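# Move wooden block from bench onto cart floor

## Task

Lift the wooden block from the bench and place it lying flat on the floor of the cart, at the handle end next to the profiles. The drop flap must remain open, and anything already satisfied must still hold at the finish. Finish with both grippers empty and clear of the cart, having released the block and backed away; the robot must stay upright, not tipped or leaning, and touch nothing at the end.

## Robot and tools

ROBOT. A Rainbow Robotics RB-Y1: a base on two drive wheels with two rear casters (it can drive forward/back and turn, never sideways), a folding torso (leg plus chest), a head with a camera, and two 7-joint arms, each ending in a parallel gripper with a wrist camera whose case juts out sideways and can collide. The base is 0.58 m wide, extends 0.10 m in front of the drive axle and 0.57 m behind it, and spinning in place sweeps a 0.58 m radius.

FRAMES. All positions are metres. Base frame: origin on the floor at the midpoint of the drive axle, x ahead, y to the left, z up. The chest, left_hand and right_hand lines are in this frame; a hand point sits between its finger pads, with the fingers pointing along the hand's -z and closing along its x. Printed hand positions drift at long reach or under load. base_odometry is in the frame the base had at scene start, counts only wheel rotation (slip looks like travel), heading in rad, left positive, -3.142 to 3.142.

move. Any subset of: base, joints, target, min_time_s, contact_limits, plus cameras and blocking. target goes alone or with min_time_s only; contact_limits may go alone.
- base: a single object {"x_m_s", "turn_rad_s", "for_s"}. It is a velocity command relative to where the robot is, not a destination. x_m_s is forward speed in m/s (0.005 to 0.4 in magnitude, or 0; negative reverses); turn_rad_s is turn rate in rad/s, positive left (0.02 to 1.509 in magnitude, or 0); for_s is duration, 0.1 to 5 s. Omitted speeds are 0. Distance is roughly speed times for_s; accelerations are 0.4 m/s2 and 0.5 rad/s2, so coasting lasts up to 1 s (3.1 s for turns). If |x_m_s| + 0.27*|turn_rad_s| exceeds 0.4 both are scaled down.
- joints: one flat object covering every part at once, keyed by joint name, each value an absolute target (radians; grippers in metres of pad opening). Ranges: torso_squat_rad 0..1.2 (lowers chest), torso_shift_rad -0.3..0.6 (hips forward), torso_pitch_rad -0.2..1.4 (lean forward), torso_yaw_rad -1.5..1.5 (left positive; raise both arms out at least 0.2 rad first); shoulder_pitch ±2.356 (negative swings forward/up); left_shoulder_roll 0..3.141, right_shoulder_roll -3.141..0 (away from body); shoulder_yaw ±2.094; elbow -2.617..0.01 (negative bends); forearm_roll ±3.141; wrist_pitch -1.57..1.919; hand_roll ±2.705; gripper 0..0.1 m; head_pan_rad ±0.523 (left positive); head_tilt_rad -0.35..1.57 (down positive). Torso combos must satisfy squat+shift<=1.52, squat-shift+pitch<=1.57, shift+0.5pitch-0.4squat<=0.7, shift+0.3pitch-0.5squat<=0.39, or the torso stops partway (off_target).
- target: absolute pose for one hand: side ("left"/"right"), x, y, z in metres in the base frame (-3 to 3), quat_wxyz as four numbers in the format the hand lines print. It is converted once to joint angles, so the hand follows a curve; break long moves into short ones. Result: reached (within 10 mm and 2 deg), short (with error) or refused (with reason).
- min_time_s: 0.1 to 8 s, minimum duration for arm, head and torso motions.
- contact_limits: per-gripper current caps in mA, 200 to 672.5 (start value 672.5), lasting until changed; lower values weaken the grip.
- cameras: list of head_camera, left_wrist_camera, right_wrist_camera or all; [] for none. blocking: true (default) waits until all motion rests; false returns in about 0.5 s.

wait: seconds 0 to 10, then returns state and images. stop: brakes all running motions. zoom_image: camera plus region [x0, y0, x1, y1] in pixels, at most 504x504 (head images 896x504, wrist images 644x364). read_manual: licence text only. finished_scene: scene number; ends the scene irreversibly.

RESULTS. "move" gives done or the worst status. Per-part statuses: done, moving, off_target (resting away from target, maybe still pushing), stopped, time_out, contact_stop (torso only), limit_stop_at_<name> (built-in limit or self-collision guard), not_followed (arm command withheld by the collision check, shown as "joint command not followed"), torque_fault, limit_stop_at_motor_heat. on_its_own lists uncommanded behaviour. lidar_m: 12 distances in 30-degree sectors, first straight ahead, counter-clockwise, seen at 0.23 m height. motor_effort: wheel effort percent, bracketed peak. wheel_motors_off: 1 when wheels cut out. Also joint torques, external torque estimates, wrist force/torque (uncalibrated, offset up to 16 N), motor temperatures. A refused move or wait, or an unrequested stop, cancels the remaining move/wait/finished_scene calls in that reply.

GRASPING. Command an opening at least 0.005 m narrower than the block; off_target or done afterwards is normal. Each arm carries 3 kg at most.

AVOID. Dropping the block or opening while it moves; arms striking or squeezing each other (can end the scene); joint contact torque at its limit (10 s freeze); overheating at 80 C (arm brakes 30-60 s); heavy loads far forward or hard stops while driving forward (tipping); driving into furniture (wheels keep spinning, motors cut out) or letting the upper body snag under a table edge; hard pushes with the torso, which can slide or tilt the robot.

Each tool is called after "Call:" as a command line: name --argument value for each argument, lists and objects as JSON in quotes; but a table of rows of numbers goes row by row, as --pt "numbers of a row", without its own name.

## Session

Call:
move --joints '{"head_tilt_rad": 0.7}'

Scene clock: 0.83 s.
Joint torques (N m): left_arm=[-1.43 -0.58 0.85 -0.67 -0.1 -0.67 -0.17] | right_arm=[-3.25 -0.62 -0.85 -1.51 0.02 -0.64 0.04]
External joint torques (N m): left_arm=[-0.05 -0.73 0.84 -0.12 -0.1 -0.24 -0.16] | right_arm=[0.35 0.5 -0.81 0.12 -0.05 -0.04 0.02]
Motor temperatures (°C): left_arm=[30 28 32 36 34 33 38] | right_arm=[34 30 32 30 35 36 34]
Wrist force (N): left_arm=[-0.7 1.0 -7.0] | right_arm=[-2.7 1.0 -4.9]
Wrist torque (N m): left_arm=[-0.24 0.04 0.07] | right_arm=[-0.09 -0.11 -0.08]
Wrist force, peak (N): left_arm=[0.1 1.6 -7.9] | right_arm=[-2.9 0.8 -5.4]
move: done
base_odometry: x=+0.000 y=+0.000 heading=+0.000
lidar_m: 0.73 1.01 1.56 4.58 1.54 1.10 1.01 1.05 1.41 3.62 1.08 0.77
joint_positions: torso_squat_rad=+0.350 torso_shift_rad=+0.000 torso_pitch_rad=+0.000 torso_yaw_rad=+0.000 left_shoulder_pitch_rad=+0.037 left_shoulder_roll_rad=+0.004 left_shoulder_yaw_rad=-0.043 left_elbow_rad=-0.196 left_forearm_roll_rad=-0.014 left_wrist_pitch_rad=+0.002 left_hand_roll_rad=+0.027 left_gripper_m=+0.099 right_shoulder_pitch_rad=-0.040 right_shoulder_roll_rad=-0.021 right_shoulder_yaw_rad=-0.018 right_elbow_rad=-0.235 right_forearm_roll_rad=+0.049 right_wrist_pitch_rad=-0.014 right_hand_roll_rad=+0.035 right_gripper_m=+0.099 head_pan_rad=+0.000 head_tilt_rad=+0.700
joint_status: all done
wheel_motors_off: 0
motor_effort: left_wheel=+0(1) right_wheel=+0(2)
chest: x=-0.2280 y=+0.0001 z=+1.2475 quat_wxyz=(+1.000, +0.000, +0.000, +0.000) (m; base frame)
left_hand: x=-0.1598 y=+0.2200 z=+0.5653 quat_wxyz=(+0.997, +0.000, -0.079, -0.009) (m; base frame)
right_hand: x=-0.0823 y=-0.2360 z=+0.5770 quat_wxyz=(+0.989, -0.016, -0.142, +0.041) (m; base frame)
pictures: head_camera, left_wrist_camera, right_wrist_camera
camera_calibration:
head_camera: T_world_to_cam=[[-0.0013029, -0.999504, -0.0314495, 0.0444398], [-0.599493, 0.0259523, -0.799959, 1.08611], [0.800379, 0.0178115, -0.59923, 0.977429], [0, 0, 0, 1]]
left_wrist_camera: T_world_to_cam=[[0.988729, 0.00951077, 0.149411, 0.0708523], [-0.0605828, -0.887204, 0.457383, -0.0439768], [0.136908, -0.46128, -0.876628, 0.691386], [0, 0, 0, 1]]
right_wrist_camera: T_world_to_cam=[[-0.945884, -0.114442, -0.303654, 0.0690946], [-0.245121, 0.865172, 0.437486, -0.0414028], [0.212647, 0.488243, -0.846404, 0.693308], [0, 0, 0, 1]]

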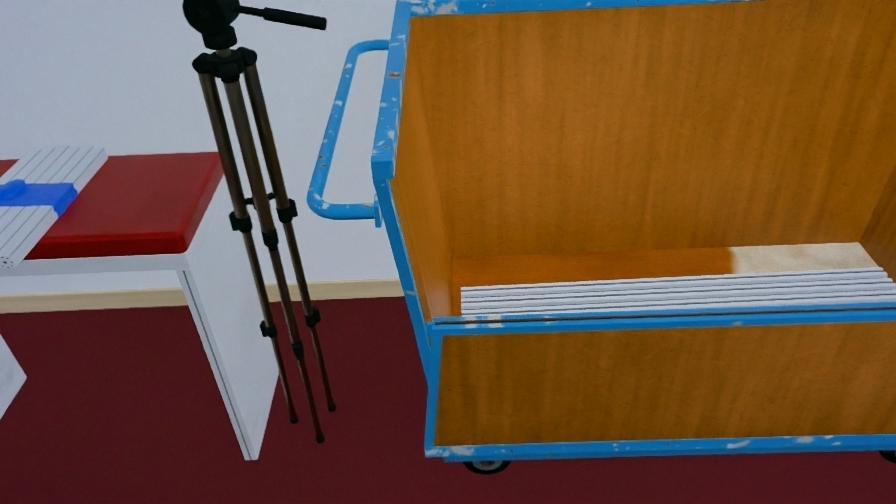

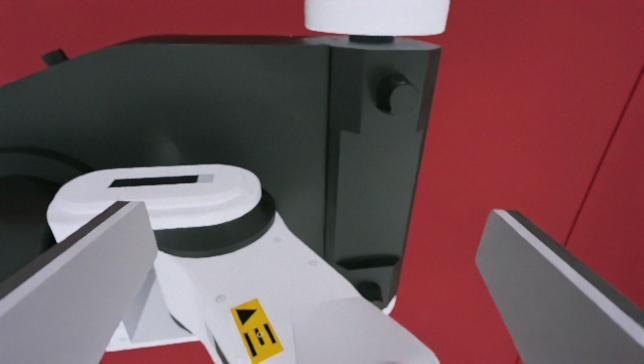

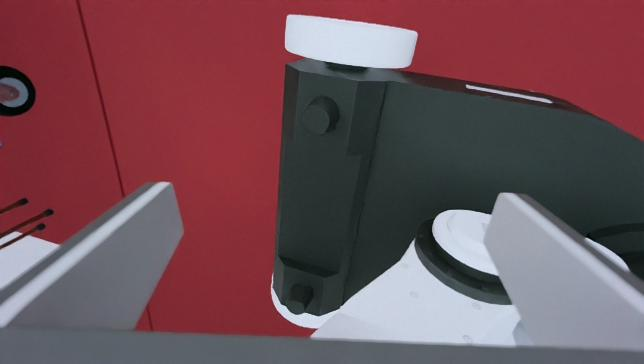

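Call:
move --joints '{"head_tilt_rad": 0.5, "head_pan_rad": 0.52}' --cameras '["head_camera"]'

Call:
zoom_image --camera "head_camera" --region '[0, 100, 400, 350]'

Call:
move --joints '{"head_tilt_rad": 0.7, "head_pan_rad": -0.5}' --cameras '["head_camera"]'

Scene clock: 2.83 s.
Joint torques (N m): left_arm=[-1.57 -0.7 0.85 -0.61 -0.15 -0.54 -0.05] | right_arm=[-3.49 -0.53 -0.38 -1.63 -0.11 -0.47 0.05]
External joint torques (N m): left_arm=[-0.18 -0.84 0.84 -0.06 -0.15 -0.12 -0.04] | right_arm=[0.11 0.58 -0.34 0.01 -0.18 0.12 0.04]
Wrist force (N): left_arm=[-0.2 0.8 -7.2] | right_arm=[-2.6 0.9 -4.5]
Wrist torque (N m): left_arm=[-0.24 0.09 0.07] | right_arm=[-0.06 -0.09 -0.09]
Wrist force, peak (N): left_arm=[-0.7 1.3 -8.3] | right_arm=[-2.9 1.1 -5.5]
move: done
base_odometry: x=+0.000 y=+0.000 heading=+0.000
lidar_m: 0.73 1.03 1.55 4.58 1.54 1.10 1.02 1.04 1.41 3.61 1.09 0.76
joint_positions: torso_squat_rad=+0.350 torso_shift_rad=+0.000 torso_pitch_rad=+0.000 torso_yaw_rad=+0.000 left_shoulder_pitch_rad=+0.037 left_shoulder_roll_rad=+0.004 left_shoulder_yaw_rad=-0.043 left_elbow_rad=-0.196 left_forearm_roll_rad=-0.014 left_wrist_pitch_rad=+0.002 left_hand_roll_rad=+0.027 left_gripper_m=+0.099 right_shoulder_pitch_rad=-0.040 right_shoulder_roll_rad=-0.021 right_shoulder_yaw_rad=-0.018 right_elbow_rad=-0.235 right_forearm_roll_rad=+0.049 right_wrist_pitch_rad=-0.014 right_hand_roll_rad=+0.035 right_gripper_m=+0.099 head_pan_rad=+0.520 head_tilt_rad=+0.500
joint_status: all done
wheel_motors_off: 0
motor_effort: left_wheel=+0(1) right_wheel=+1(1)
chest: x=-0.2280 y=+0.0001 z=+1.2475 quat_wxyz=(+1.000, +0.000, +0.000, +0.000) (m; base frame)
left_hand: x=-0.1598 y=+0.2200 z=+0.5653 quat_wxyz=(+0.997, +0.000, -0.079, -0.009) (m; base frame)
right_hand: x=-0.0823 y=-0.2360 z=+0.5770 quat_wxyz=(+0.989, -0.016, -0.142, +0.041) (m; base frame)
pictures: head_camera
camera_calibration:
head_camera: T_world_to_cam=[[0.500944, -0.864921, -0.0310953, 0.147369], [-0.384939, -0.190482, -0.903072, 1.2796], [0.775162, 0.464358, -0.428363, 0.724831], [0, 0, 0, 1]]

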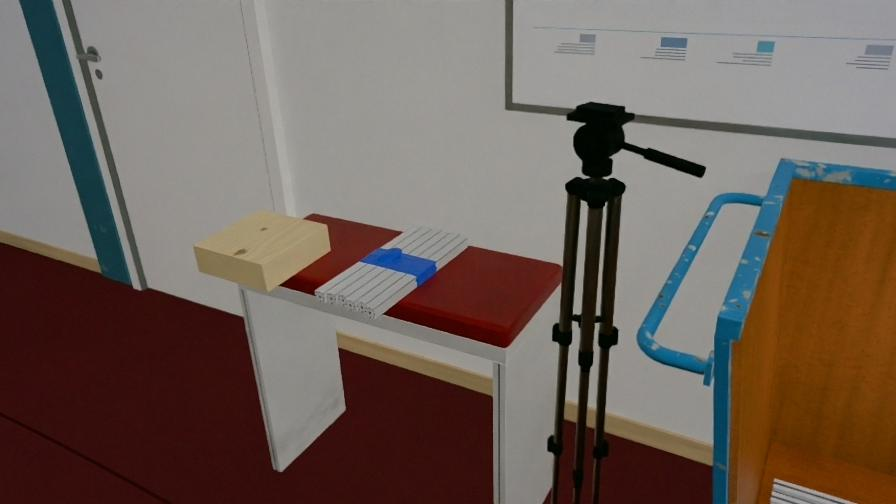

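Scaled by 1.260 from the camera's 896x504 image, which has a finer 1280x720 frame.

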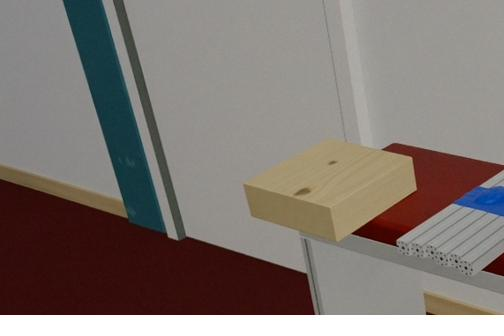

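Scene clock: 4.17 s.
Joint torques (N m): left_arm=[-1.53 -0.23 0.72 -0.42 -0.1 -0.6 -0.06] | right_arm=[-3.7 -0.61 -0.63 -1.42 -0.14 -0.62 -0.07]
External joint torques (N m): left_arm=[-0.15 -0.38 0.71 0.14 -0.1 -0.17 -0.05] | right_arm=[-0.1 0.51 -0.59 0.22 -0.2 -0.02 -0.08]
Wrist force (N): left_arm=[-0.6 0.9 -7.4] | right_arm=[-2.9 1.6 -5.1]
Wrist torque (N m): left_arm=[-0.25 0.03 0.09] | right_arm=[-0.16 -0.13 -0.09]
Wrist force, peak (N): left_arm=[-0.5 1.3 -8.1] | right_arm=[-2.9 1.6 -5.1]
move: done
base_odometry: x=+0.000 y=+0.000 heading=+0.000
lidar_m: 0.73 1.02 1.55 4.59 1.56 1.10 1.02 1.05 1.42 3.64 1.10 0.76
joint_positions: torso_squat_rad=+0.350 torso_shift_rad=+0.000 torso_pitch_rad=+0.000 torso_yaw_rad=+0.000 left_shoulder_pitch_rad=+0.037 left_shoulder_roll_rad=+0.004 left_shoulder_yaw_rad=-0.043 left_elbow_rad=-0.196 left_forearm_roll_rad=-0.014 left_wrist_pitch_rad=+0.002 left_hand_roll_rad=+0.027 left_gripper_m=+0.099 right_shoulder_pitch_rad=-0.040 right_shoulder_roll_rad=-0.021 right_shoulder_yaw_rad=-0.018 right_elbow_rad=-0.235 right_forearm_roll_rad=+0.049 right_wrist_pitch_rad=-0.014 right_hand_roll_rad=+0.035 right_gripper_m=+0.099 head_pan_rad=-0.500 head_tilt_rad=+0.700
joint_status: all done
wheel_motors_off: 0
motor_effort: left_wheel=+0(1) right_wheel=-2(2)
chest: x=-0.2280 y=+0.0001 z=+1.2475 quat_wxyz=(+1.000, +0.000, +0.000, +0.000) (m; base frame)
left_hand: x=-0.1598 y=+0.2200 z=+0.5653 quat_wxyz=(+0.997, +0.000, -0.079, -0.009) (m; base frame)
right_hand: x=-0.0823 y=-0.2360 z=+0.5770 quat_wxyz=(+0.989, -0.016, -0.142, +0.041) (m; base frame)
pictures: head_camera
camera_calibration:
head_camera: T_world_to_cam=[[-0.480309, -0.876535, -0.0314641, -0.0542305], [-0.513625, 0.310164, -0.799993, 1.10381], [0.71098, -0.368083, -0.599184, 0.959003], [0, 0, 0, 1]]

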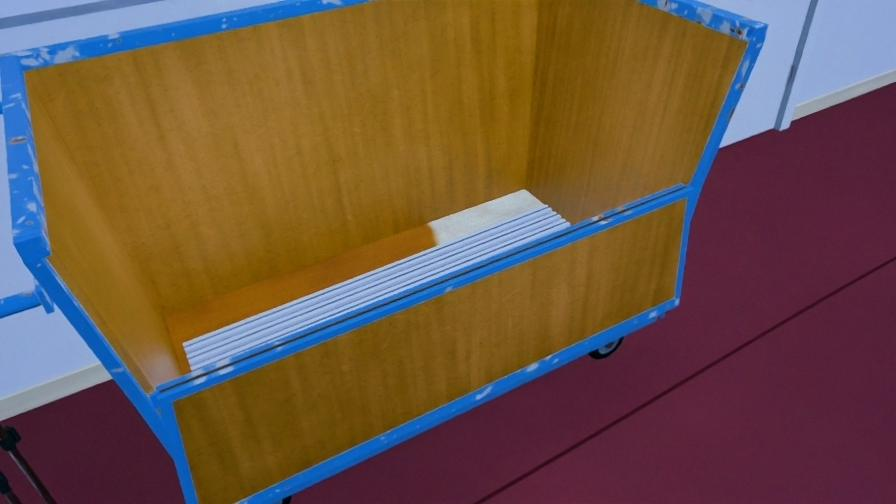

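Call:
move --base '{"turn_rad_s": 0.8, "for_s": 1.67}' --joints '{"head_tilt_rad": 0.5, "head_pan_rad": 0}' --cameras '["head_camera"]'

Call:
move --base '{"x_m_s": 0.36, "for_s": 3}' --cameras '[]'

Call:
move --base '{"turn_rad_s": -0.8, "for_s": 1.67}' --joints '{"head_tilt_rad": 0.6, "head_pan_rad": 0.2}' --cameras '["head_camera"]'

Scene clock: 36.07 s.
Joint torques (N m): left_arm=[-1.67 -0.74 0.82 -0.47 -0.09 -0.73 -0.06] | right_arm=[-3.86 -0.88 -0.62 -1.3 -0.06 -0.43 0.01]
External joint torques (N m): left_arm=[-0.29 -0.89 0.8 0.09 -0.1 -0.31 -0.05] | right_arm=[-0.27 0.23 -0.58 0.33 -0.12 0.16 0]
Wrist force (N): left_arm=[0.1 1.5 -7.5] | right_arm=[-3.0 1.5 -4.5]
Wrist torque (N m): left_arm=[-0.33 0.13 0.10] | right_arm=[-0.12 -0.13 -0.09]
Wrist force, peak (N): left_arm=[0.2 1.5 -8.5] | right_arm=[-2.7 1.7 -5.5]
move: done
base_odometry: x=+0.000 y=+0.000 heading=+1.333
lidar_m: 3.02 2.06 1.19 1.05 1.05 1.22 2.09 3.14 0.86 0.74 0.74 1.05
base_status: done (sent for 1.67 of 1.67 s)
joint_positions: torso_squat_rad=+0.350 torso_shift_rad=+0.000 torso_pitch_rad=+0.000 torso_yaw_rad=+0.000 left_shoulder_pitch_rad=+0.037 left_shoulder_roll_rad=+0.004 left_shoulder_yaw_rad=-0.043 left_elbow_rad=-0.196 left_forearm_roll_rad=-0.014 left_wrist_pitch_rad=+0.002 left_hand_roll_rad=+0.027 left_gripper_m=+0.099 right_shoulder_pitch_rad=-0.040 right_shoulder_roll_rad=-0.021 right_shoulder_yaw_rad=-0.018 right_elbow_rad=-0.235 right_forearm_roll_rad=+0.049 right_wrist_pitch_rad=-0.014 right_hand_roll_rad=+0.035 right_gripper_m=+0.099 head_pan_rad=+0.000 head_tilt_rad=+0.500
joint_status: all done
wheel_motors_off: 0
motor_effort: left_wheel=+6(34) right_wheel=+18(51)
chest: x=-0.2280 y=+0.0001 z=+1.2475 quat_wxyz=(+1.000, +0.000, +0.000, +0.000) (m; base frame)
left_hand: x=-0.1598 y=+0.2200 z=+0.5653 quat_wxyz=(+0.997, +0.000, -0.079, -0.009) (m; base frame)
right_hand: x=-0.0823 y=-0.2360 z=+0.5770 quat_wxyz=(+0.989, -0.016, -0.142, +0.041) (m; base frame)
pictures: head_camera
camera_calibration:
head_camera: T_world_to_cam=[[0.00496932, -0.999503, -0.0311271, 0.0452239], [-0.428635, 0.0259939, -0.903104, 1.27061], [0.903464, 0.01783, -0.428293, 0.751242], [0, 0, 0, 1]]

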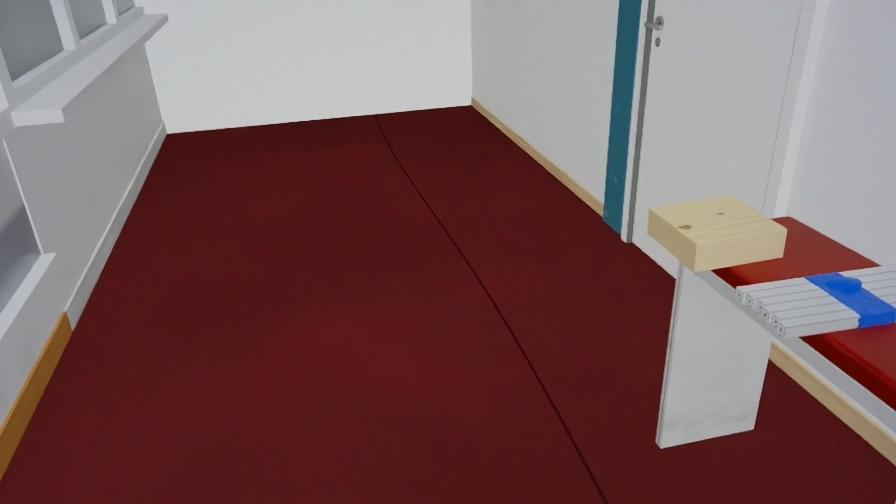

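Scene clock: 40.43 s.
Joint torques (N m): left_arm=[-0.97 -0.65 0.38 -0.49 0.01 -0.63 0.01] | right_arm=[-3.08 -0.44 -0.81 -1.28 -0.16 -0.71 0.06]
External joint torques (N m): left_arm=[0.41 -0.81 0.36 0.06 0 -0.21 0.02] | right_arm=[0.52 0.68 -0.77 0.35 -0.22 -0.11 0.05]
Wrist force (N): left_arm=[0.1 0.8 -8.0] | right_arm=[-2.5 1.2 -4.8]
Wrist torque (N m): left_arm=[-0.20 0.19 0.07] | right_arm=[-0.10 -0.07 -0.11]
Wrist force, peak (N): left_arm=[-0.2 2.0 -8.3] | right_arm=[-3.1 1.5 -5.1]
move: done
base_odometry: x=+0.254 y=+1.050 heading=+1.334
lidar_m: 2.53 2.62 1.49 1.32 1.33 1.55 2.67 1.07 0.79 0.95 0.65 1.42
base_status: done (sent for 3 of 3 s)
joint_positions: torso_squat_rad=+0.350 torso_shift_rad=+0.000 torso_pitch_rad=+0.000 torso_yaw_rad=+0.000 left_shoulder_pitch_rad=+0.037 left_shoulder_roll_rad=+0.004 left_shoulder_yaw_rad=-0.043 left_elbow_rad=-0.196 left_forearm_roll_rad=-0.014 left_wrist_pitch_rad=+0.002 left_hand_roll_rad=+0.027 left_gripper_m=+0.099 right_shoulder_pitch_rad=-0.040 right_shoulder_roll_rad=-0.021 right_shoulder_yaw_rad=-0.018 right_elbow_rad=-0.235 right_forearm_roll_rad=+0.049 right_wrist_pitch_rad=-0.014 right_hand_roll_rad=+0.035 right_gripper_m=+0.099 head_pan_rad=+0.000 head_tilt_rad=+0.500
wheel_motors_off: 0
motor_effort: left_wheel=+19(48) right_wheel=-17(48)
chest: x=-0.2280 y=+0.0001 z=+1.2475 quat_wxyz=(+1.000, +0.000, +0.000, +0.000) (m; base frame)
left_hand: x=-0.1597 y=+0.2200 z=+0.5653 quat_wxyz=(+0.997, +0.000, -0.079, -0.009) (m; base frame)
right_hand: x=-0.0823 y=-0.2360 z=+0.5770 quat_wxyz=(+0.989, -0.016, -0.142, +0.041) (m; base frame)
pictures: none

Scene clock: 44.03 s.
Joint torques (N m): left_arm=[-1.31 -0.83 1.14 -0.54 -0.04 -0.61 -0.14] | right_arm=[-3.13 -0.83 -0.85 -1.15 -0.13 -0.64 -0.12]
External joint torques (N m): left_arm=[0.07 -0.98 1.13 0.02 -0.05 -0.18 -0.13] | right_arm=[0.46 0.29 -0.81 0.49 -0.19 -0.04 -0.13]
Wrist force (N): left_arm=[0.2 1.1 -7.0] | right_arm=[-2.6 1.1 -5.1]
Wrist torque (N m): left_arm=[-0.28 0.20 0.09] | right_arm=[-0.08 -0.10 -0.11]
Wrist force, peak (N): left_arm=[-0.4 1.7 -8.2] | right_arm=[-3.1 1.0 -5.2]
move: done
base_odometry: x=+0.254 y=+1.050 heading=+0.002
lidar_m: 0.95 0.66 1.71 4.41 1.95 1.40 1.29 1.33 1.80 2.07 1.05 0.79
base_status: done (sent for 1.67 of 1.67 s)
joint_positions: torso_squat_rad=+0.350 torso_shift_rad=+0.000 torso_pitch_rad=+0.000 torso_yaw_rad=+0.000 left_shoulder_pitch_rad=+0.037 left_shoulder_roll_rad=+0.004 left_shoulder_yaw_rad=-0.043 left_elbow_rad=-0.196 left_forearm_roll_rad=-0.014 left_wrist_pitch_rad=+0.002 left_hand_roll_rad=+0.027 left_gripper_m=+0.099 right_shoulder_pitch_rad=-0.040 right_shoulder_roll_rad=-0.021 right_shoulder_yaw_rad=-0.018 right_elbow_rad=-0.235 right_forearm_roll_rad=+0.049 right_wrist_pitch_rad=-0.014 right_hand_roll_rad=+0.035 right_gripper_m=+0.099 head_pan_rad=+0.200 head_tilt_rad=+0.600
joint_status: all done
wheel_motors_off: 0
motor_effort: left_wheel=+22(43) right_wheel=+2(47)
chest: x=-0.2280 y=+0.0001 z=+1.2475 quat_wxyz=(+1.000, +0.000, +0.000, +0.000) (m; base frame)
left_hand: x=-0.1597 y=+0.2200 z=+0.5653 quat_wxyz=(+0.997, +0.000, -0.079, -0.009) (m; base frame)
right_hand: x=-0.0823 y=-0.2359 z=+0.5770 quat_wxyz=(+0.989, -0.016, -0.142, +0.041) (m; base frame)
pictures: head_camera
camera_calibration:
head_camera: T_world_to_cam=[[0.200363, -0.979216, -0.0314802, 0.0859862], [-0.51155, -0.077159, -0.855782, 1.18505], [0.835566, 0.18757, -0.516378, 0.864714], [0, 0, 0, 1]]

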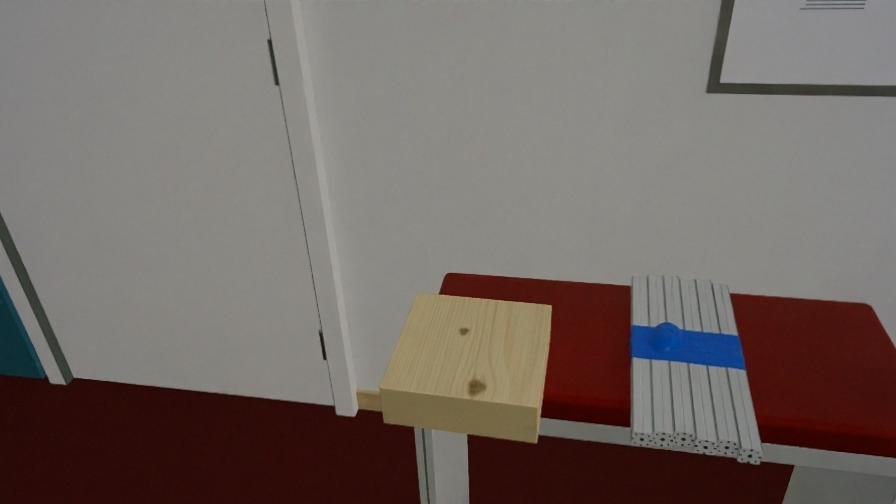

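Call:
move --joints '{"torso_squat_rad": 0.8, "torso_pitch_rad": 0.5, "left_shoulder_pitch_rad": -0.5, "right_shoulder_pitch_rad": -0.5, "right_elbow_rad": -0.4, "left_elbow_rad": -1.0, "head_tilt_rad": 0.35, "head_pan_rad": 0.1}' --cameras '["head_camera"]'

Call:
move --target '{"side": "left", "x": 0.34, "y": 0.16, "z": 0.765, "quat_wxyz": [0.7071, 0, -0.7071, 0]}' --min_time_s 2

Scene clock: 51.90 s.
Joint torques (N m): left_arm=[-8.51 -2.06 0.28 -7.8 0.01 -1.87 -0.02] | right_arm=[-2.89 0.44 -0.64 -2.56 -0.11 -0.83 0.06]
External joint torques (N m): left_arm=[0.38 -0.75 0.69 0.45 -0.01 -0.16 0.02] | right_arm=[0.63 0.33 -0.73 0.09 -0.2 -0.05 0.04]
Wrist force (N): left_arm=[-5.0 1.6 -5.0] | right_arm=[-3.4 0.7 -4.7]
Wrist torque (N m): left_arm=[-0.30 -0.19 0.12] | right_arm=[-0.07 -0.17 -0.06]
Wrist force, peak (N): left_arm=[-0.2 2.0 -8.4] | right_arm=[-5.4 1.4 -4.5]
move: done
base_odometry: x=+0.254 y=+1.050 heading=+0.002
lidar_m: 0.97 0.66 1.72 4.42 1.96 1.38 1.28 1.33 1.79 2.09 1.07 0.79
joint_positions: torso_squat_rad=+0.800 torso_shift_rad=+0.000 torso_pitch_rad=+0.500 torso_yaw_rad=+0.000 left_shoulder_pitch_rad=-0.500 left_shoulder_roll_rad=+0.004 left_shoulder_yaw_rad=-0.043 left_elbow_rad=-1.000 left_forearm_roll_rad=-0.014 left_wrist_pitch_rad=+0.002 left_hand_roll_rad=+0.027 left_gripper_m=+0.099 right_shoulder_pitch_rad=-0.500 right_shoulder_roll_rad=-0.021 right_shoulder_yaw_rad=-0.018 right_elbow_rad=-0.400 right_forearm_roll_rad=+0.049 right_wrist_pitch_rad=-0.014 right_hand_roll_rad=+0.035 right_gripper_m=+0.099 head_pan_rad=+0.100 head_tilt_rad=+0.350
joint_status: all done
wheel_motors_off: 0
motor_effort: left_wheel=+18(29) right_wheel=+0(13)
chest: x=-0.0796 y=+0.0001 z=+1.0397 quat_wxyz=(+0.969, +0.000, +0.247, +0.000) (m; base frame)
left_hand: x=+0.3552 y=+0.1125 z=+0.5353 quat_wxyz=(+0.880, -0.070, -0.463, -0.076) (m; base frame)
right_hand: x=+0.1302 y=-0.1776 z=+0.3704 quat_wxyz=(+0.975, +0.017, -0.192, +0.111) (m; base frame)
pictures: head_camera
camera_calibration:
head_camera: T_world_to_cam=[[0.0814956, -0.993554, -0.0787913, 0.0911239], [-0.713404, -0.00294553, -0.700747, 0.921272], [0.695998, 0.113318, -0.709046, 0.774558], [0, 0, 0, 1]]

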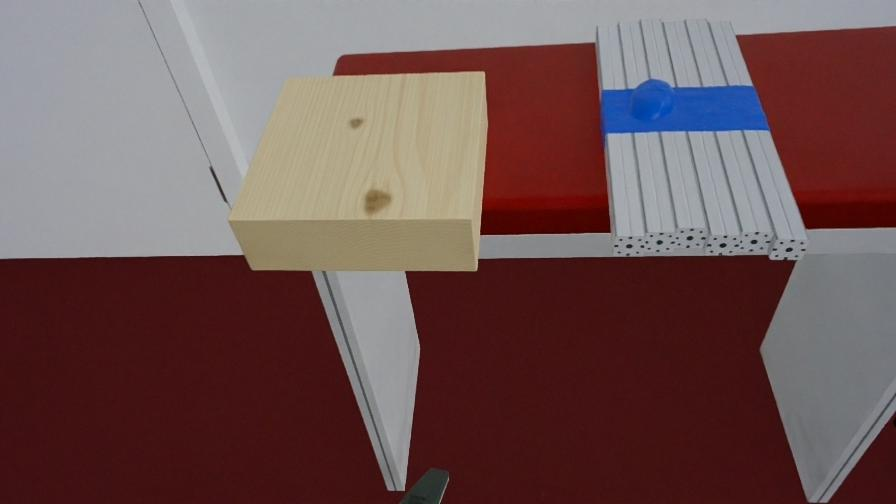

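Scene clock: 54.23 s.
Joint torques (N m): left_arm=[-3.48 -2.78 -1.08 -10.31 -0.39 -1.88 -0.26] | right_arm=[-2.91 0.91 -0.59 -2.49 0.01 -0.62 -0.08]
External joint torques (N m): left_arm=[0.47 -1.17 -0.29 -0.09 0.03 -0.34 -0.2] | right_arm=[0.6 0.8 -0.68 0.15 -0.08 0.16 -0.1]
Wrist force (N): left_arm=[-6.0 2.3 -1.2] | right_arm=[-3.1 0.8 -4.8]
Wrist torque (N m): left_arm=[-0.38 -0.22 0.17] | right_arm=[-0.12 -0.12 -0.08]
Wrist force, peak (N): left_arm=[-6.1 2.4 -4.4] | right_arm=[-3.5 0.6 -5.1]
move: done
base_odometry: x=+0.254 y=+1.050 heading=+0.002
lidar_m: 0.97 0.66 1.70 4.42 1.96 1.40 1.29 1.34 1.78 2.09 1.06 0.80
joint_positions: torso_squat_rad=+0.800 torso_shift_rad=+0.000 torso_pitch_rad=+0.500 torso_yaw_rad=+0.000 left_shoulder_pitch_rad=-0.072 left_shoulder_roll_rad=+0.000 left_shoulder_yaw_rad=-0.173 left_elbow_rad=-1.784 left_forearm_roll_rad=+0.624 left_wrist_pitch_rad=-0.285 left_hand_roll_rad=-0.689 left_gripper_m=+0.099 right_shoulder_pitch_rad=-0.500 right_shoulder_roll_rad=-0.021 right_shoulder_yaw_rad=-0.018 right_elbow_rad=-0.400 right_forearm_roll_rad=+0.049 right_wrist_pitch_rad=-0.014 right_hand_roll_rad=+0.035 right_gripper_m=+0.099 head_pan_rad=+0.100 head_tilt_rad=+0.350
joint_status: all done
wheel_motors_off: 0
motor_effort: left_wheel=+17(19) right_wheel=+1(3)
chest: x=-0.0796 y=+0.0001 z=+1.0397 quat_wxyz=(+0.969, +0.000, +0.247, +0.000) (m; base frame)
left_hand: x=+0.3400 y=+0.1602 z=+0.7646 quat_wxyz=(+0.704, -0.005, -0.710, -0.004) (m; base frame)
left_hand_status: reached (checked arc, planned for 2.0 s): 0 mm and 0.9 deg off.
right_hand: x=+0.1302 y=-0.1776 z=+0.3704 quat_wxyz=(+0.975, +0.017, -0.192, +0.111) (m; base frame)
pictures: head_camera, left_wrist_camera, right_wrist_camera
camera_calibration:
head_camera: T_world_to_cam=[[0.0814959, -0.993554, -0.0787913, 0.091124], [-0.713404, -0.00294564, -0.700747, 0.921272], [0.695998, 0.113318, -0.709045, 0.774558], [0, 0, 0, 1]]
left_wrist_camera: T_world_to_cam=[[0.00167668, 0.0278812, 0.99961, -0.769921], [-0.471457, -0.881524, 0.0253783, 0.311133], [0.881887, -0.471316, 0.0116668, -0.160741], [0, 0, 0, 1]]
right_wrist_camera: T_world_to_cam=[[-0.88468, -0.235326, -0.402446, 0.221222], [-0.414208, 0.792923, 0.446883, 0.056332], [0.213946, 0.562045, -0.798957, 0.440103], [0, 0, 0, 1]]

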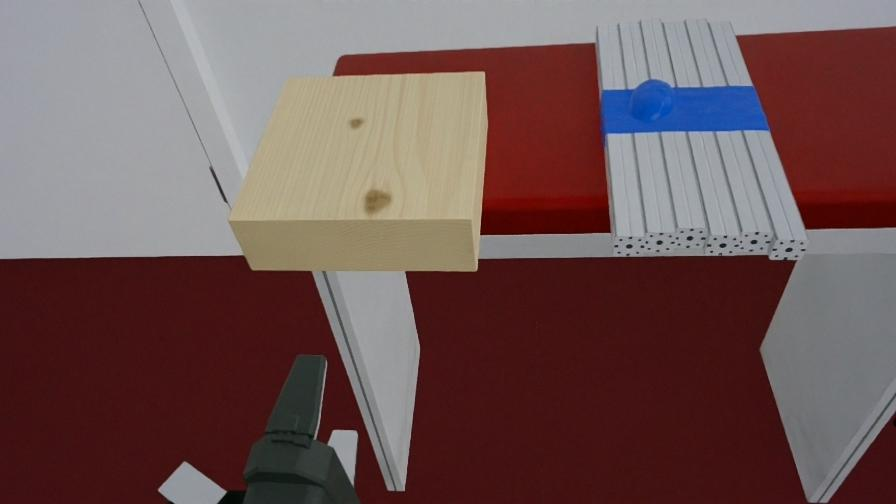

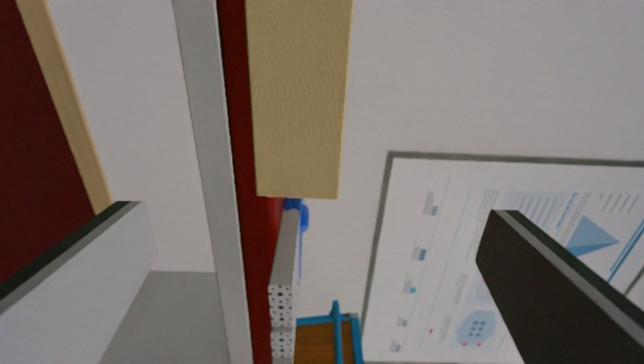

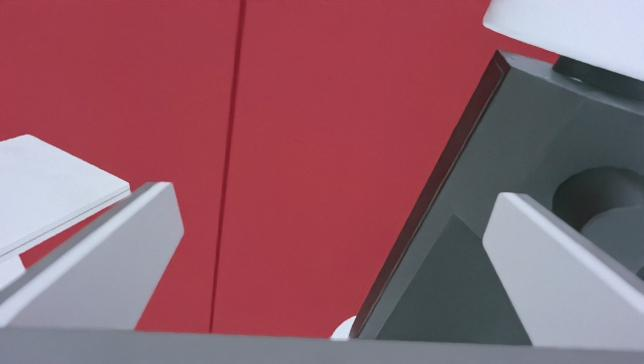

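Call:
move --base '{"x_m_s": 0.15, "for_s": 0.8}' --cameras '[]'

Call:
move --target '{"side": "left", "x": 0.38, "y": 0.172, "z": 0.744, "quat_wxyz": [0.7071, 0, -0.7071, 0]}' --min_time_s 1.5 --cameras '["head_camera", "left_wrist_camera"]'

Scene clock: 62.70 s.
Joint torques (N m): left_arm=[-3.55 -2.64 -1.33 -10.05 -0.4 -1.92 -0.19] | right_arm=[-3.39 0.64 -0.51 -2.27 0.01 -0.64 0.12]
External joint torques (N m): left_arm=[0.4 -1.03 -0.53 0.17 0.01 -0.39 -0.13] | right_arm=[0.12 0.53 -0.6 0.38 -0.08 0.14 0.1]
Wrist force (N): left_arm=[-5.6 1.7 -2.2] | right_arm=[-3.4 1.0 -4.7]
Wrist torque (N m): left_arm=[-0.30 -0.18 0.19] | right_arm=[-0.10 -0.17 -0.12]
Wrist force, peak (N): left_arm=[-6.3 1.9 -2.4] | right_arm=[-3.4 1.2 -5.1]
move: done
base_odometry: x=+0.374 y=+1.050 heading=+0.001
lidar_m: 1.11 0.56 1.55 3.99 2.13 1.52 1.41 1.45 1.94 1.58 0.87 0.70
base_status: done (sent for 0.8 of 0.8 s)
joint_positions: torso_squat_rad=+0.800 torso_shift_rad=+0.000 torso_pitch_rad=+0.500 torso_yaw_rad=+0.000 left_shoulder_pitch_rad=-0.072 left_shoulder_roll_rad=+0.000 left_shoulder_yaw_rad=-0.173 left_elbow_rad=-1.784 left_forearm_roll_rad=+0.624 left_wrist_pitch_rad=-0.285 left_hand_roll_rad=-0.689 left_gripper_m=+0.099 right_shoulder_pitch_rad=-0.500 right_shoulder_roll_rad=-0.021 right_shoulder_yaw_rad=-0.018 right_elbow_rad=-0.400 right_forearm_roll_rad=+0.049 right_wrist_pitch_rad=-0.014 right_hand_roll_rad=+0.035 right_gripper_m=+0.099 head_pan_rad=+0.100 head_tilt_rad=+0.350
wheel_motors_off: 0
motor_effort: left_wheel=-5(47) right_wheel=+7(36)
chest: x=-0.0796 y=+0.0001 z=+1.0397 quat_wxyz=(+0.969, +0.000, +0.247, +0.000) (m; base frame)
left_hand: x=+0.3400 y=+0.1602 z=+0.7646 quat_wxyz=(+0.704, -0.005, -0.710, -0.004) (m; base frame)
right_hand: x=+0.1302 y=-0.1776 z=+0.3704 quat_wxyz=(+0.975, +0.017, -0.192, +0.111) (m; base frame)
pictures: none

Scene clock: 64.53 s.
Joint torques (N m): left_arm=[-7.05 -0.61 1.06 -8.84 -0.13 -2.02 0.16] | right_arm=[-3.01 0.59 -0.85 -2.51 -0.09 -0.63 0.02]
External joint torques (N m): left_arm=[-0.69 0.21 1.35 1.31 0.28 -0.44 0.21] | right_arm=[0.51 0.48 -0.94 0.14 -0.18 0.16 0.01]
Wrist force (N): left_arm=[-5.8 1.2 -1.6] | right_arm=[-3.4 1.2 -4.8]
Wrist torque (N m): left_arm=[-0.28 -0.20 0.21] | right_arm=[-0.16 -0.17 -0.09]
Wrist force, peak (N): left_arm=[-6.7 1.0 -2.0] | right_arm=[-3.3 1.2 -5.3]
move: done
base_odometry: x=+0.374 y=+1.050 heading=+0.001
lidar_m: 1.12 0.55 1.55 3.98 2.12 1.53 1.41 1.47 1.94 1.59 0.87 0.69
joint_positions: torso_squat_rad=+0.800 torso_shift_rad=+0.000 torso_pitch_rad=+0.500 torso_yaw_rad=+0.000 left_shoulder_pitch_rad=-0.235 left_shoulder_roll_rad=+0.023 left_shoulder_yaw_rad=-0.103 left_elbow_rad=-1.605 left_forearm_roll_rad=+0.640 left_wrist_pitch_rad=-0.305 left_hand_roll_rad=-0.654 left_gripper_m=+0.099 right_shoulder_pitch_rad=-0.500 right_shoulder_roll_rad=-0.021 right_shoulder_yaw_rad=-0.018 right_elbow_rad=-0.400 right_forearm_roll_rad=+0.049 right_wrist_pitch_rad=-0.014 right_hand_roll_rad=+0.035 right_gripper_m=+0.099 head_pan_rad=+0.100 head_tilt_rad=+0.350
joint_status: all done
wheel_motors_off: 0
motor_effort: left_wheel=-5(6) right_wheel=+7(8)
chest: x=-0.0796 y=+0.0001 z=+1.0397 quat_wxyz=(+0.969, +0.000, +0.247, +0.000) (m; base frame)
left_hand: x=+0.3797 y=+0.1721 z=+0.7445 quat_wxyz=(+0.708, +0.000, -0.707, +0.000) (m; base frame)
left_hand_status: reached (checked arc, planned for 1.5 s): 1 mm and 0.1 deg off.
right_hand: x=+0.1302 y=-0.1776 z=+0.3704 quat_wxyz=(+0.975, +0.017, -0.192, +0.111) (m; base frame)
pictures: head_camera, left_wrist_camera
camera_calibration:
head_camera: T_world_to_cam=[[0.0814976, -0.993554, -0.0787893, 0.091123], [-0.713387, -0.00294565, -0.700764, 0.921285], [0.696015, 0.113318, -0.709029, 0.774551], [0, 0, 0, 1]]
left_wrist_camera: T_world_to_cam=[[0.0102406, 0.0264305, 0.999598, -0.753191], [-0.458776, -0.888105, 0.0281825, 0.33511], [0.888493, -0.45888, 0.00303097, -0.188088], [0, 0, 0, 1]]

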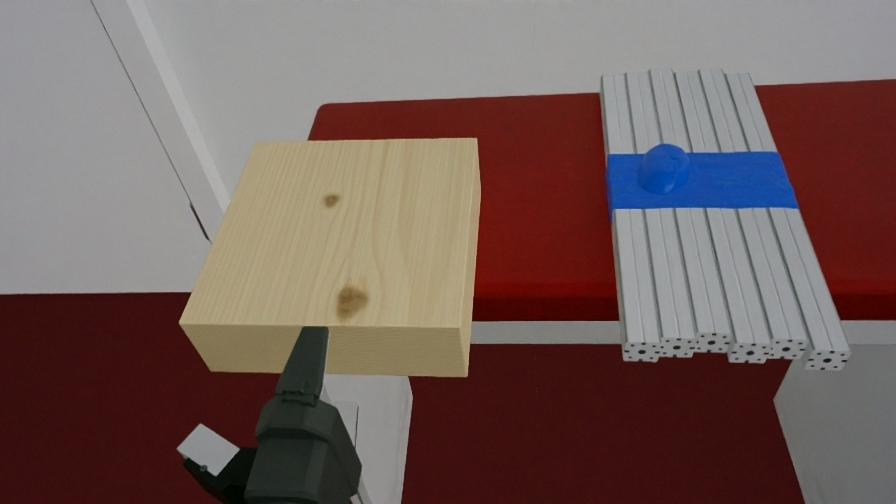

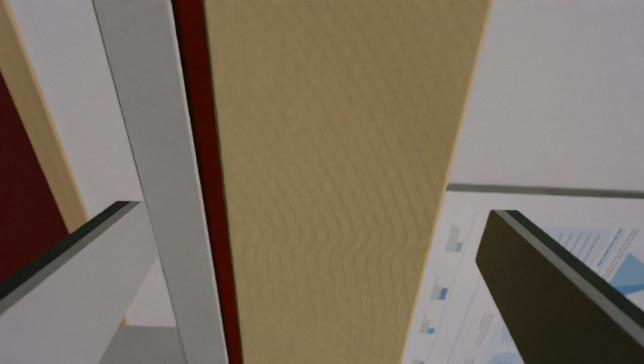

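Call:
move --target '{"side": "left", "x": 0.42, "y": 0.172, "z": 0.748, "quat_wxyz": [0.7071, 0, -0.7071, 0]}' --min_time_s 1.5 --cameras '[]'

Call:
move --target '{"side": "left", "x": 0.456, "y": 0.172, "z": 0.748, "quat_wxyz": [0.7071, 0, -0.7071, 0]}' --min_time_s 1.5 --cameras '["head_camera", "left_wrist_camera"]'

Scene clock: 69.20 s.
Joint torques (N m): left_arm=[-8.74 -1.78 1.61 -9 0.02 -1.38 -0.26] | right_arm=[-3.12 0.74 -0.42 -2.41 -0.04 -0.72 0.01]
External joint torques (N m): left_arm=[0.02 -1.41 1.87 1.26 0.41 0.19 -0.21] | right_arm=[0.39 0.63 -0.52 0.23 -0.13 0.07 -0.01]
Wrist force (N): left_arm=[-6.3 1.5 -2.2] | right_arm=[-3.5 1.0 -5.1]
Wrist torque (N m): left_arm=[-0.30 -0.24 0.15] | right_arm=[-0.13 -0.19 -0.05]
Wrist force, peak (N): left_arm=[-6.5 2.2 -1.6] | right_arm=[-3.6 1.5 -5.1]
move: done
base_odometry: x=+0.374 y=+1.050 heading=+0.001
lidar_m: 1.12 0.55 1.56 3.97 2.13 1.53 1.41 1.45 1.96 1.59 0.86 0.70
joint_positions: torso_squat_rad=+0.800 torso_shift_rad=+0.000 torso_pitch_rad=+0.500 torso_yaw_rad=+0.000 left_shoulder_pitch_rad=-0.376 left_shoulder_roll_rad=+0.019 left_shoulder_yaw_rad=-0.040 left_elbow_rad=-1.502 left_forearm_roll_rad=+0.657 left_wrist_pitch_rad=-0.270 left_hand_roll_rad=-0.667 left_gripper_m=+0.099 right_shoulder_pitch_rad=-0.500 right_shoulder_roll_rad=-0.021 right_shoulder_yaw_rad=-0.018 right_elbow_rad=-0.400 right_forearm_roll_rad=+0.049 right_wrist_pitch_rad=-0.014 right_hand_roll_rad=+0.035 right_gripper_m=+0.099 head_pan_rad=+0.100 head_tilt_rad=+0.350
joint_status: all done
wheel_motors_off: 0
motor_effort: left_wheel=-6(6) right_wheel=+7(8)
chest: x=-0.0796 y=+0.0001 z=+1.0397 quat_wxyz=(+0.969, +0.000, +0.247, +0.000) (m; base frame)
left_hand: x=+0.4198 y=+0.1721 z=+0.7483 quat_wxyz=(+0.707, +0.000, -0.707, +0.000) (m; base frame)
left_hand_status: reached (checked arc, planned for 1.5 s): 0 mm and 0.0 deg off.
right_hand: x=+0.1302 y=-0.1776 z=+0.3704 quat_wxyz=(+0.975, +0.017, -0.192, +0.111) (m; base frame)
pictures: none

Scene clock: 71.03 s.
Joint torques (N m): left_arm=[-11.36 1.05 2.67 -8.44 0.07 -1.77 0.35] | right_arm=[-2.75 0.5 -0.42 -2.42 -0.1 -0.74 0.03]
External joint torques (N m): left_arm=[-0.36 0.67 2.76 1.8 0.45 -0.19 0.4] | right_arm=[0.77 0.39 -0.51 0.22 -0.19 0.04 0.01]
Wrist force (N): left_arm=[-4.4 -0.6 4.6] | right_arm=[-3.1 0.7 -4.6]
Wrist torque (N m): left_arm=[-0.11 -0.48 0.08] | right_arm=[-0.07 -0.17 -0.11]
Wrist force, peak (N): left_arm=[-6.3 2.3 -1.9] | right_arm=[-3.5 0.7 -5.2]
move: done
base_odometry: x=+0.374 y=+1.050 heading=+0.001
lidar_m: 1.12 0.55 1.54 3.96 2.13 1.51 1.40 1.47 1.96 1.57 0.86 0.70
joint_positions: torso_squat_rad=+0.800 torso_shift_rad=+0.000 torso_pitch_rad=+0.500 torso_yaw_rad=+0.000 left_shoulder_pitch_rad=-0.512 left_shoulder_roll_rad=+0.036 left_shoulder_yaw_rad=+0.000 left_elbow_rad=-1.369 left_forearm_roll_rad=+0.669 left_wrist_pitch_rad=-0.273 left_hand_roll_rad=-0.659 left_gripper_m=+0.099 right_shoulder_pitch_rad=-0.500 right_shoulder_roll_rad=-0.021 right_shoulder_yaw_rad=-0.018 right_elbow_rad=-0.400 right_forearm_roll_rad=+0.049 right_wrist_pitch_rad=-0.014 right_hand_roll_rad=+0.035 right_gripper_m=+0.099 head_pan_rad=+0.100 head_tilt_rad=+0.350
joint_status: all done
wheel_motors_off: 0
motor_effort: left_wheel=-5(6) right_wheel=+7(8)
chest: x=-0.0796 y=+0.0001 z=+1.0397 quat_wxyz=(+0.969, +0.000, +0.247, +0.000) (m; base frame)
left_hand: x=+0.4557 y=+0.1718 z=+0.7484 quat_wxyz=(+0.707, +0.000, -0.707, +0.000) (m; base frame)
left_hand_status: reached (checked arc, planned for 1.5 s): 0 mm and 0.1 deg off.
right_hand: x=+0.1302 y=-0.1776 z=+0.3704 quat_wxyz=(+0.975, +0.017, -0.192, +0.111) (m; base frame)
pictures: head_camera, left_wrist_camera
camera_calibration:
head_camera: T_world_to_cam=[[0.0814996, -0.993554, -0.0787866, 0.0911224], [-0.713366, -0.00294557, -0.700785, 0.921296], [0.696036, 0.113317, -0.709008, 0.774548], [0, 0, 0, 1]]
left_wrist_camera: T_world_to_cam=[[0.00971602, 0.0266942, 0.999596, -0.757634], [-0.45922, -0.887876, 0.0281743, 0.369797], [0.88827, -0.459308, 0.00363187, -0.256072], [0, 0, 0, 1]]

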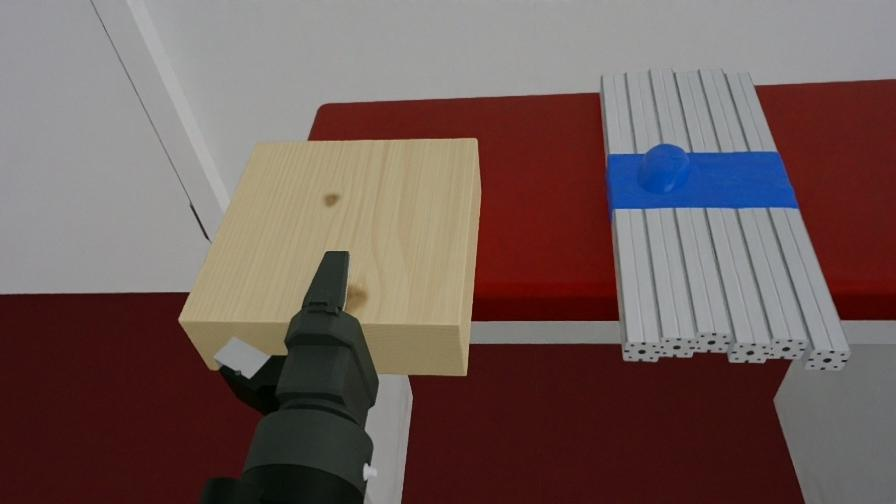

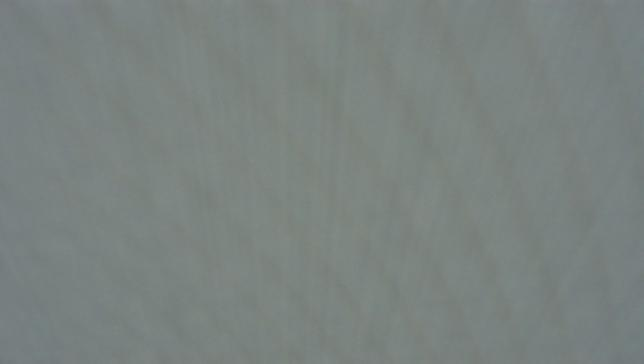

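Call:
move --target '{"side": "left", "x": 0.449, "y": 0.172, "z": 0.748, "quat_wxyz": [0.7071, 0, -0.7071, 0]}' --min_time_s 1 --cameras '[]'

Call:
move --joints '{"left_gripper_m": 0.075}' --cameras '["head_camera", "left_wrist_camera"]'

Scene clock: 74.07 s.
Joint torques (N m): left_arm=[-9.12 -1.29 -0.4 -10.66 -0.72 -2.13 0.29] | right_arm=[-3.05 0.85 -0.55 -2.35 -0.08 -0.78 0.02]
External joint torques (N m): left_arm=[1.48 -1.54 -0.29 -0.41 -0.33 -0.55 0.34] | right_arm=[0.46 0.74 -0.65 0.3 -0.17 0 0]
Wrist force (N): left_arm=[-5.7 1.9 -2.2] | right_arm=[-3.3 0.9 -4.6]
Wrist torque (N m): left_arm=[-0.34 -0.18 0.18] | right_arm=[-0.11 -0.18 -0.07]
Wrist force, peak (N): left_arm=[-4.4 -0.7 5.5] | right_arm=[-3.5 0.9 -5.2]
move: done
base_odometry: x=+0.374 y=+1.050 heading=+0.001
lidar_m: 1.12 0.55 1.54 3.98 2.15 1.52 1.42 1.45 1.94 1.59 0.87 0.70
joint_positions: torso_squat_rad=+0.800 torso_shift_rad=+0.000 torso_pitch_rad=+0.500 torso_yaw_rad=+0.000 left_shoulder_pitch_rad=-0.488 left_shoulder_roll_rad=+0.034 left_shoulder_yaw_rad=-0.007 left_elbow_rad=-1.392 left_forearm_roll_rad=+0.667 left_wrist_pitch_rad=-0.275 left_hand_roll_rad=-0.659 left_gripper_m=+0.099 right_shoulder_pitch_rad=-0.500 right_shoulder_roll_rad=-0.021 right_shoulder_yaw_rad=-0.018 right_elbow_rad=-0.400 right_forearm_roll_rad=+0.049 right_wrist_pitch_rad=-0.014 right_hand_roll_rad=+0.035 right_gripper_m=+0.099 head_pan_rad=+0.100 head_tilt_rad=+0.350
joint_status: all done
wheel_motors_off: 0
motor_effort: left_wheel=-5(6) right_wheel=+6(8)
chest: x=-0.0796 y=+0.0001 z=+1.0397 quat_wxyz=(+0.969, +0.000, +0.247, +0.000) (m; base frame)
left_hand: x=+0.4493 y=+0.1721 z=+0.7481 quat_wxyz=(+0.707, +0.000, -0.707, +0.000) (m; base frame)
left_hand_status: reached (checked arc, planned for 1.0 s): 0 mm and 0.0 deg off.
right_hand: x=+0.1302 y=-0.1776 z=+0.3704 quat_wxyz=(+0.975, +0.017, -0.192, +0.111) (m; base frame)
pictures: none

Scene clock: 74.80 s.
Joint torques (N m): left_arm=[-8.9 -1.16 -0.46 -7.49 -0.3 -0.35 0.26] | right_arm=[-3.27 1.16 -0.75 -2.49 -0.01 -0.74 0.01]
External joint torques (N m): left_arm=[1.7 -1.41 -0.36 2.76 0.08 1.23 0.31] | right_arm=[0.25 1.05 -0.84 0.16 -0.1 0.04 -0.01]
Wrist force (N): left_arm=[1.5 1.0 2.8] | right_arm=[-3.0 0.8 -4.6]
Wrist torque (N m): left_arm=[-0.22 -0.52 0.09] | right_arm=[-0.08 -0.13 -0.10]
Wrist force, peak (N): left_arm=[-5.9 1.4 -2.2] | right_arm=[-3.6 1.1 -5.0]
move: done
base_odometry: x=+0.374 y=+1.050 heading=+0.001
lidar_m: 1.13 0.56 1.55 3.98 2.13 1.52 1.41 1.45 1.96 1.57 0.85 0.71
joint_positions: torso_squat_rad=+0.800 torso_shift_rad=+0.000 torso_pitch_rad=+0.500 torso_yaw_rad=+0.000 left_shoulder_pitch_rad=-0.488 left_shoulder_roll_rad=+0.034 left_shoulder_yaw_rad=-0.007 left_elbow_rad=-1.392 left_forearm_roll_rad=+0.667 left_wrist_pitch_rad=-0.275 left_hand_roll_rad=-0.659 left_gripper_m=+0.076 right_shoulder_pitch_rad=-0.500 right_shoulder_roll_rad=-0.021 right_shoulder_yaw_rad=-0.018 right_elbow_rad=-0.400 right_forearm_roll_rad=+0.049 right_wrist_pitch_rad=-0.014 right_hand_roll_rad=+0.035 right_gripper_m=+0.099 head_pan_rad=+0.100 head_tilt_rad=+0.350
joint_status: all done
wheel_motors_off: 0
motor_effort: left_wheel=-5(6) right_wheel=+7(9)
chest: x=-0.0797 y=+0.0001 z=+1.0398 quat_wxyz=(+0.969, +0.000, +0.247, +0.000) (m; base frame)
left_hand: x=+0.4494 y=+0.1722 z=+0.7487 quat_wxyz=(+0.707, +0.000, -0.708, +0.000) (m; base frame)
right_hand: x=+0.1303 y=-0.1776 z=+0.3705 quat_wxyz=(+0.975, +0.017, -0.192, +0.111) (m; base frame)
pictures: head_camera, left_wrist_camera
camera_calibration:
head_camera: T_world_to_cam=[[0.0815173, -0.993554, -0.0787723, 0.0911179], [-0.713232, -0.00294643, -0.700922, 0.921398], [0.696172, 0.11332, -0.708875, 0.774496], [0, 0, 0, 1]]
left_wrist_camera: T_world_to_cam=[[0.00715218, 0.0268536, 0.999614, -0.756771], [-0.458805, -0.888122, 0.0271412, 0.367795], [0.888508, -0.458822, 0.00596855, -0.25226], [0, 0, 0, 1]]

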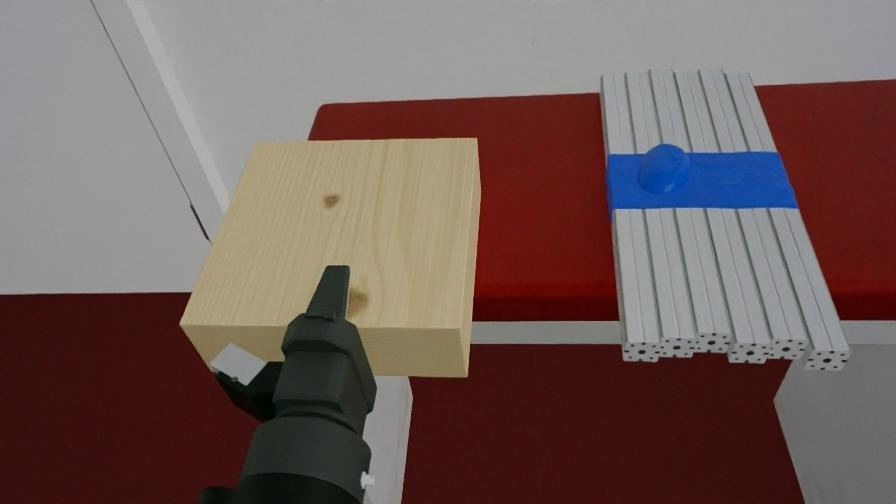

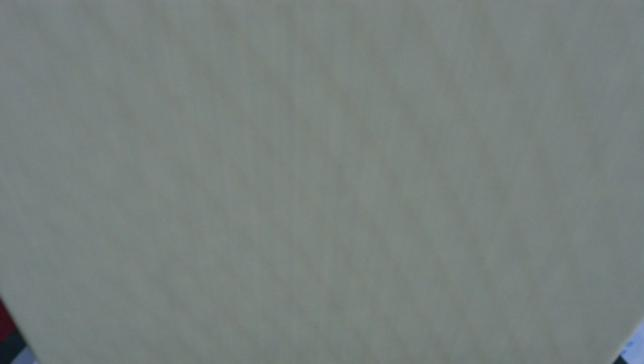

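Call:
move --joints '{"left_gripper_m": 0.05}' --cameras '["head_camera"]'

Scene clock: 76.57 s.
Joint torques (N m): left_arm=[-8.88 -1.15 -0.68 -7.32 -0.23 -0.37 0.22] | right_arm=[-3.24 0.42 -0.66 -2.32 -0.01 -0.75 -0.06]
External joint torques (N m): left_arm=[1.73 -1.4 -0.57 2.93 0.15 1.21 0.27] | right_arm=[0.28 0.31 -0.75 0.32 -0.1 0.03 -0.07]
Wrist force (N): left_arm=[1.3 1.8 2.6] | right_arm=[-3.6 1.0 -4.5]
Wrist torque (N m): left_arm=[-0.29 -0.63 0.07] | right_arm=[-0.12 -0.19 -0.08]
Wrist force, peak (N): left_arm=[1.4 1.8 3.7] | right_arm=[-3.4 1.0 -5.4]
move: off_target
base_odometry: x=+0.374 y=+1.050 heading=+0.001
lidar_m: 1.12 0.54 1.55 3.98 2.11 1.52 1.42 1.46 1.96 1.59 0.86 0.70
joint_positions: torso_squat_rad=+0.800 torso_shift_rad=+0.000 torso_pitch_rad=+0.500 torso_yaw_rad=+0.000 left_shoulder_pitch_rad=-0.488 left_shoulder_roll_rad=+0.034 left_shoulder_yaw_rad=-0.007 left_elbow_rad=-1.392 left_forearm_roll_rad=+0.667 left_wrist_pitch_rad=-0.275 left_hand_roll_rad=-0.659 left_gripper_m=+0.075 right_shoulder_pitch_rad=-0.500 right_shoulder_roll_rad=-0.021 right_shoulder_yaw_rad=-0.018 right_elbow_rad=-0.400 right_forearm_roll_rad=+0.049 right_wrist_pitch_rad=-0.014 right_hand_roll_rad=+0.035 right_gripper_m=+0.099 head_pan_rad=+0.100 head_tilt_rad=+0.350
joint_status: left_gripper_m off_target (ended at +0.075, target +0.050)
wheel_motors_off: 0
motor_effort: left_wheel=-5(6) right_wheel=+8(8)
chest: x=-0.0797 y=+0.0001 z=+1.0398 quat_wxyz=(+0.969, +0.000, +0.247, +0.000) (m; base frame)
left_hand: x=+0.4494 y=+0.1722 z=+0.7487 quat_wxyz=(+0.706, +0.000, -0.708, +0.000) (m; base frame)
right_hand: x=+0.1303 y=-0.1776 z=+0.3705 quat_wxyz=(+0.975, +0.017, -0.192, +0.111) (m; base frame)
pictures: head_camera
camera_calibration:
head_camera: T_world_to_cam=[[0.0815176, -0.993554, -0.0787719, 0.0911177], [-0.713228, -0.00294634, -0.700926, 0.921402], [0.696176, 0.11332, -0.708871, 0.774494], [0, 0, 0, 1]]

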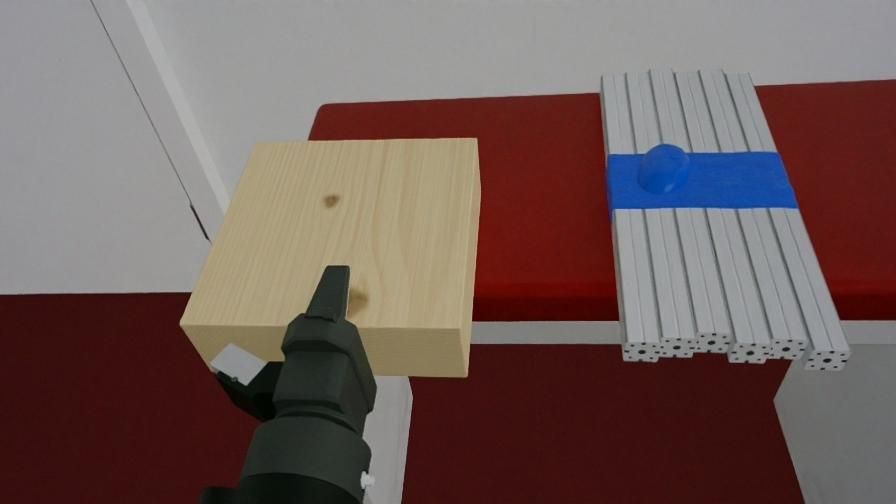

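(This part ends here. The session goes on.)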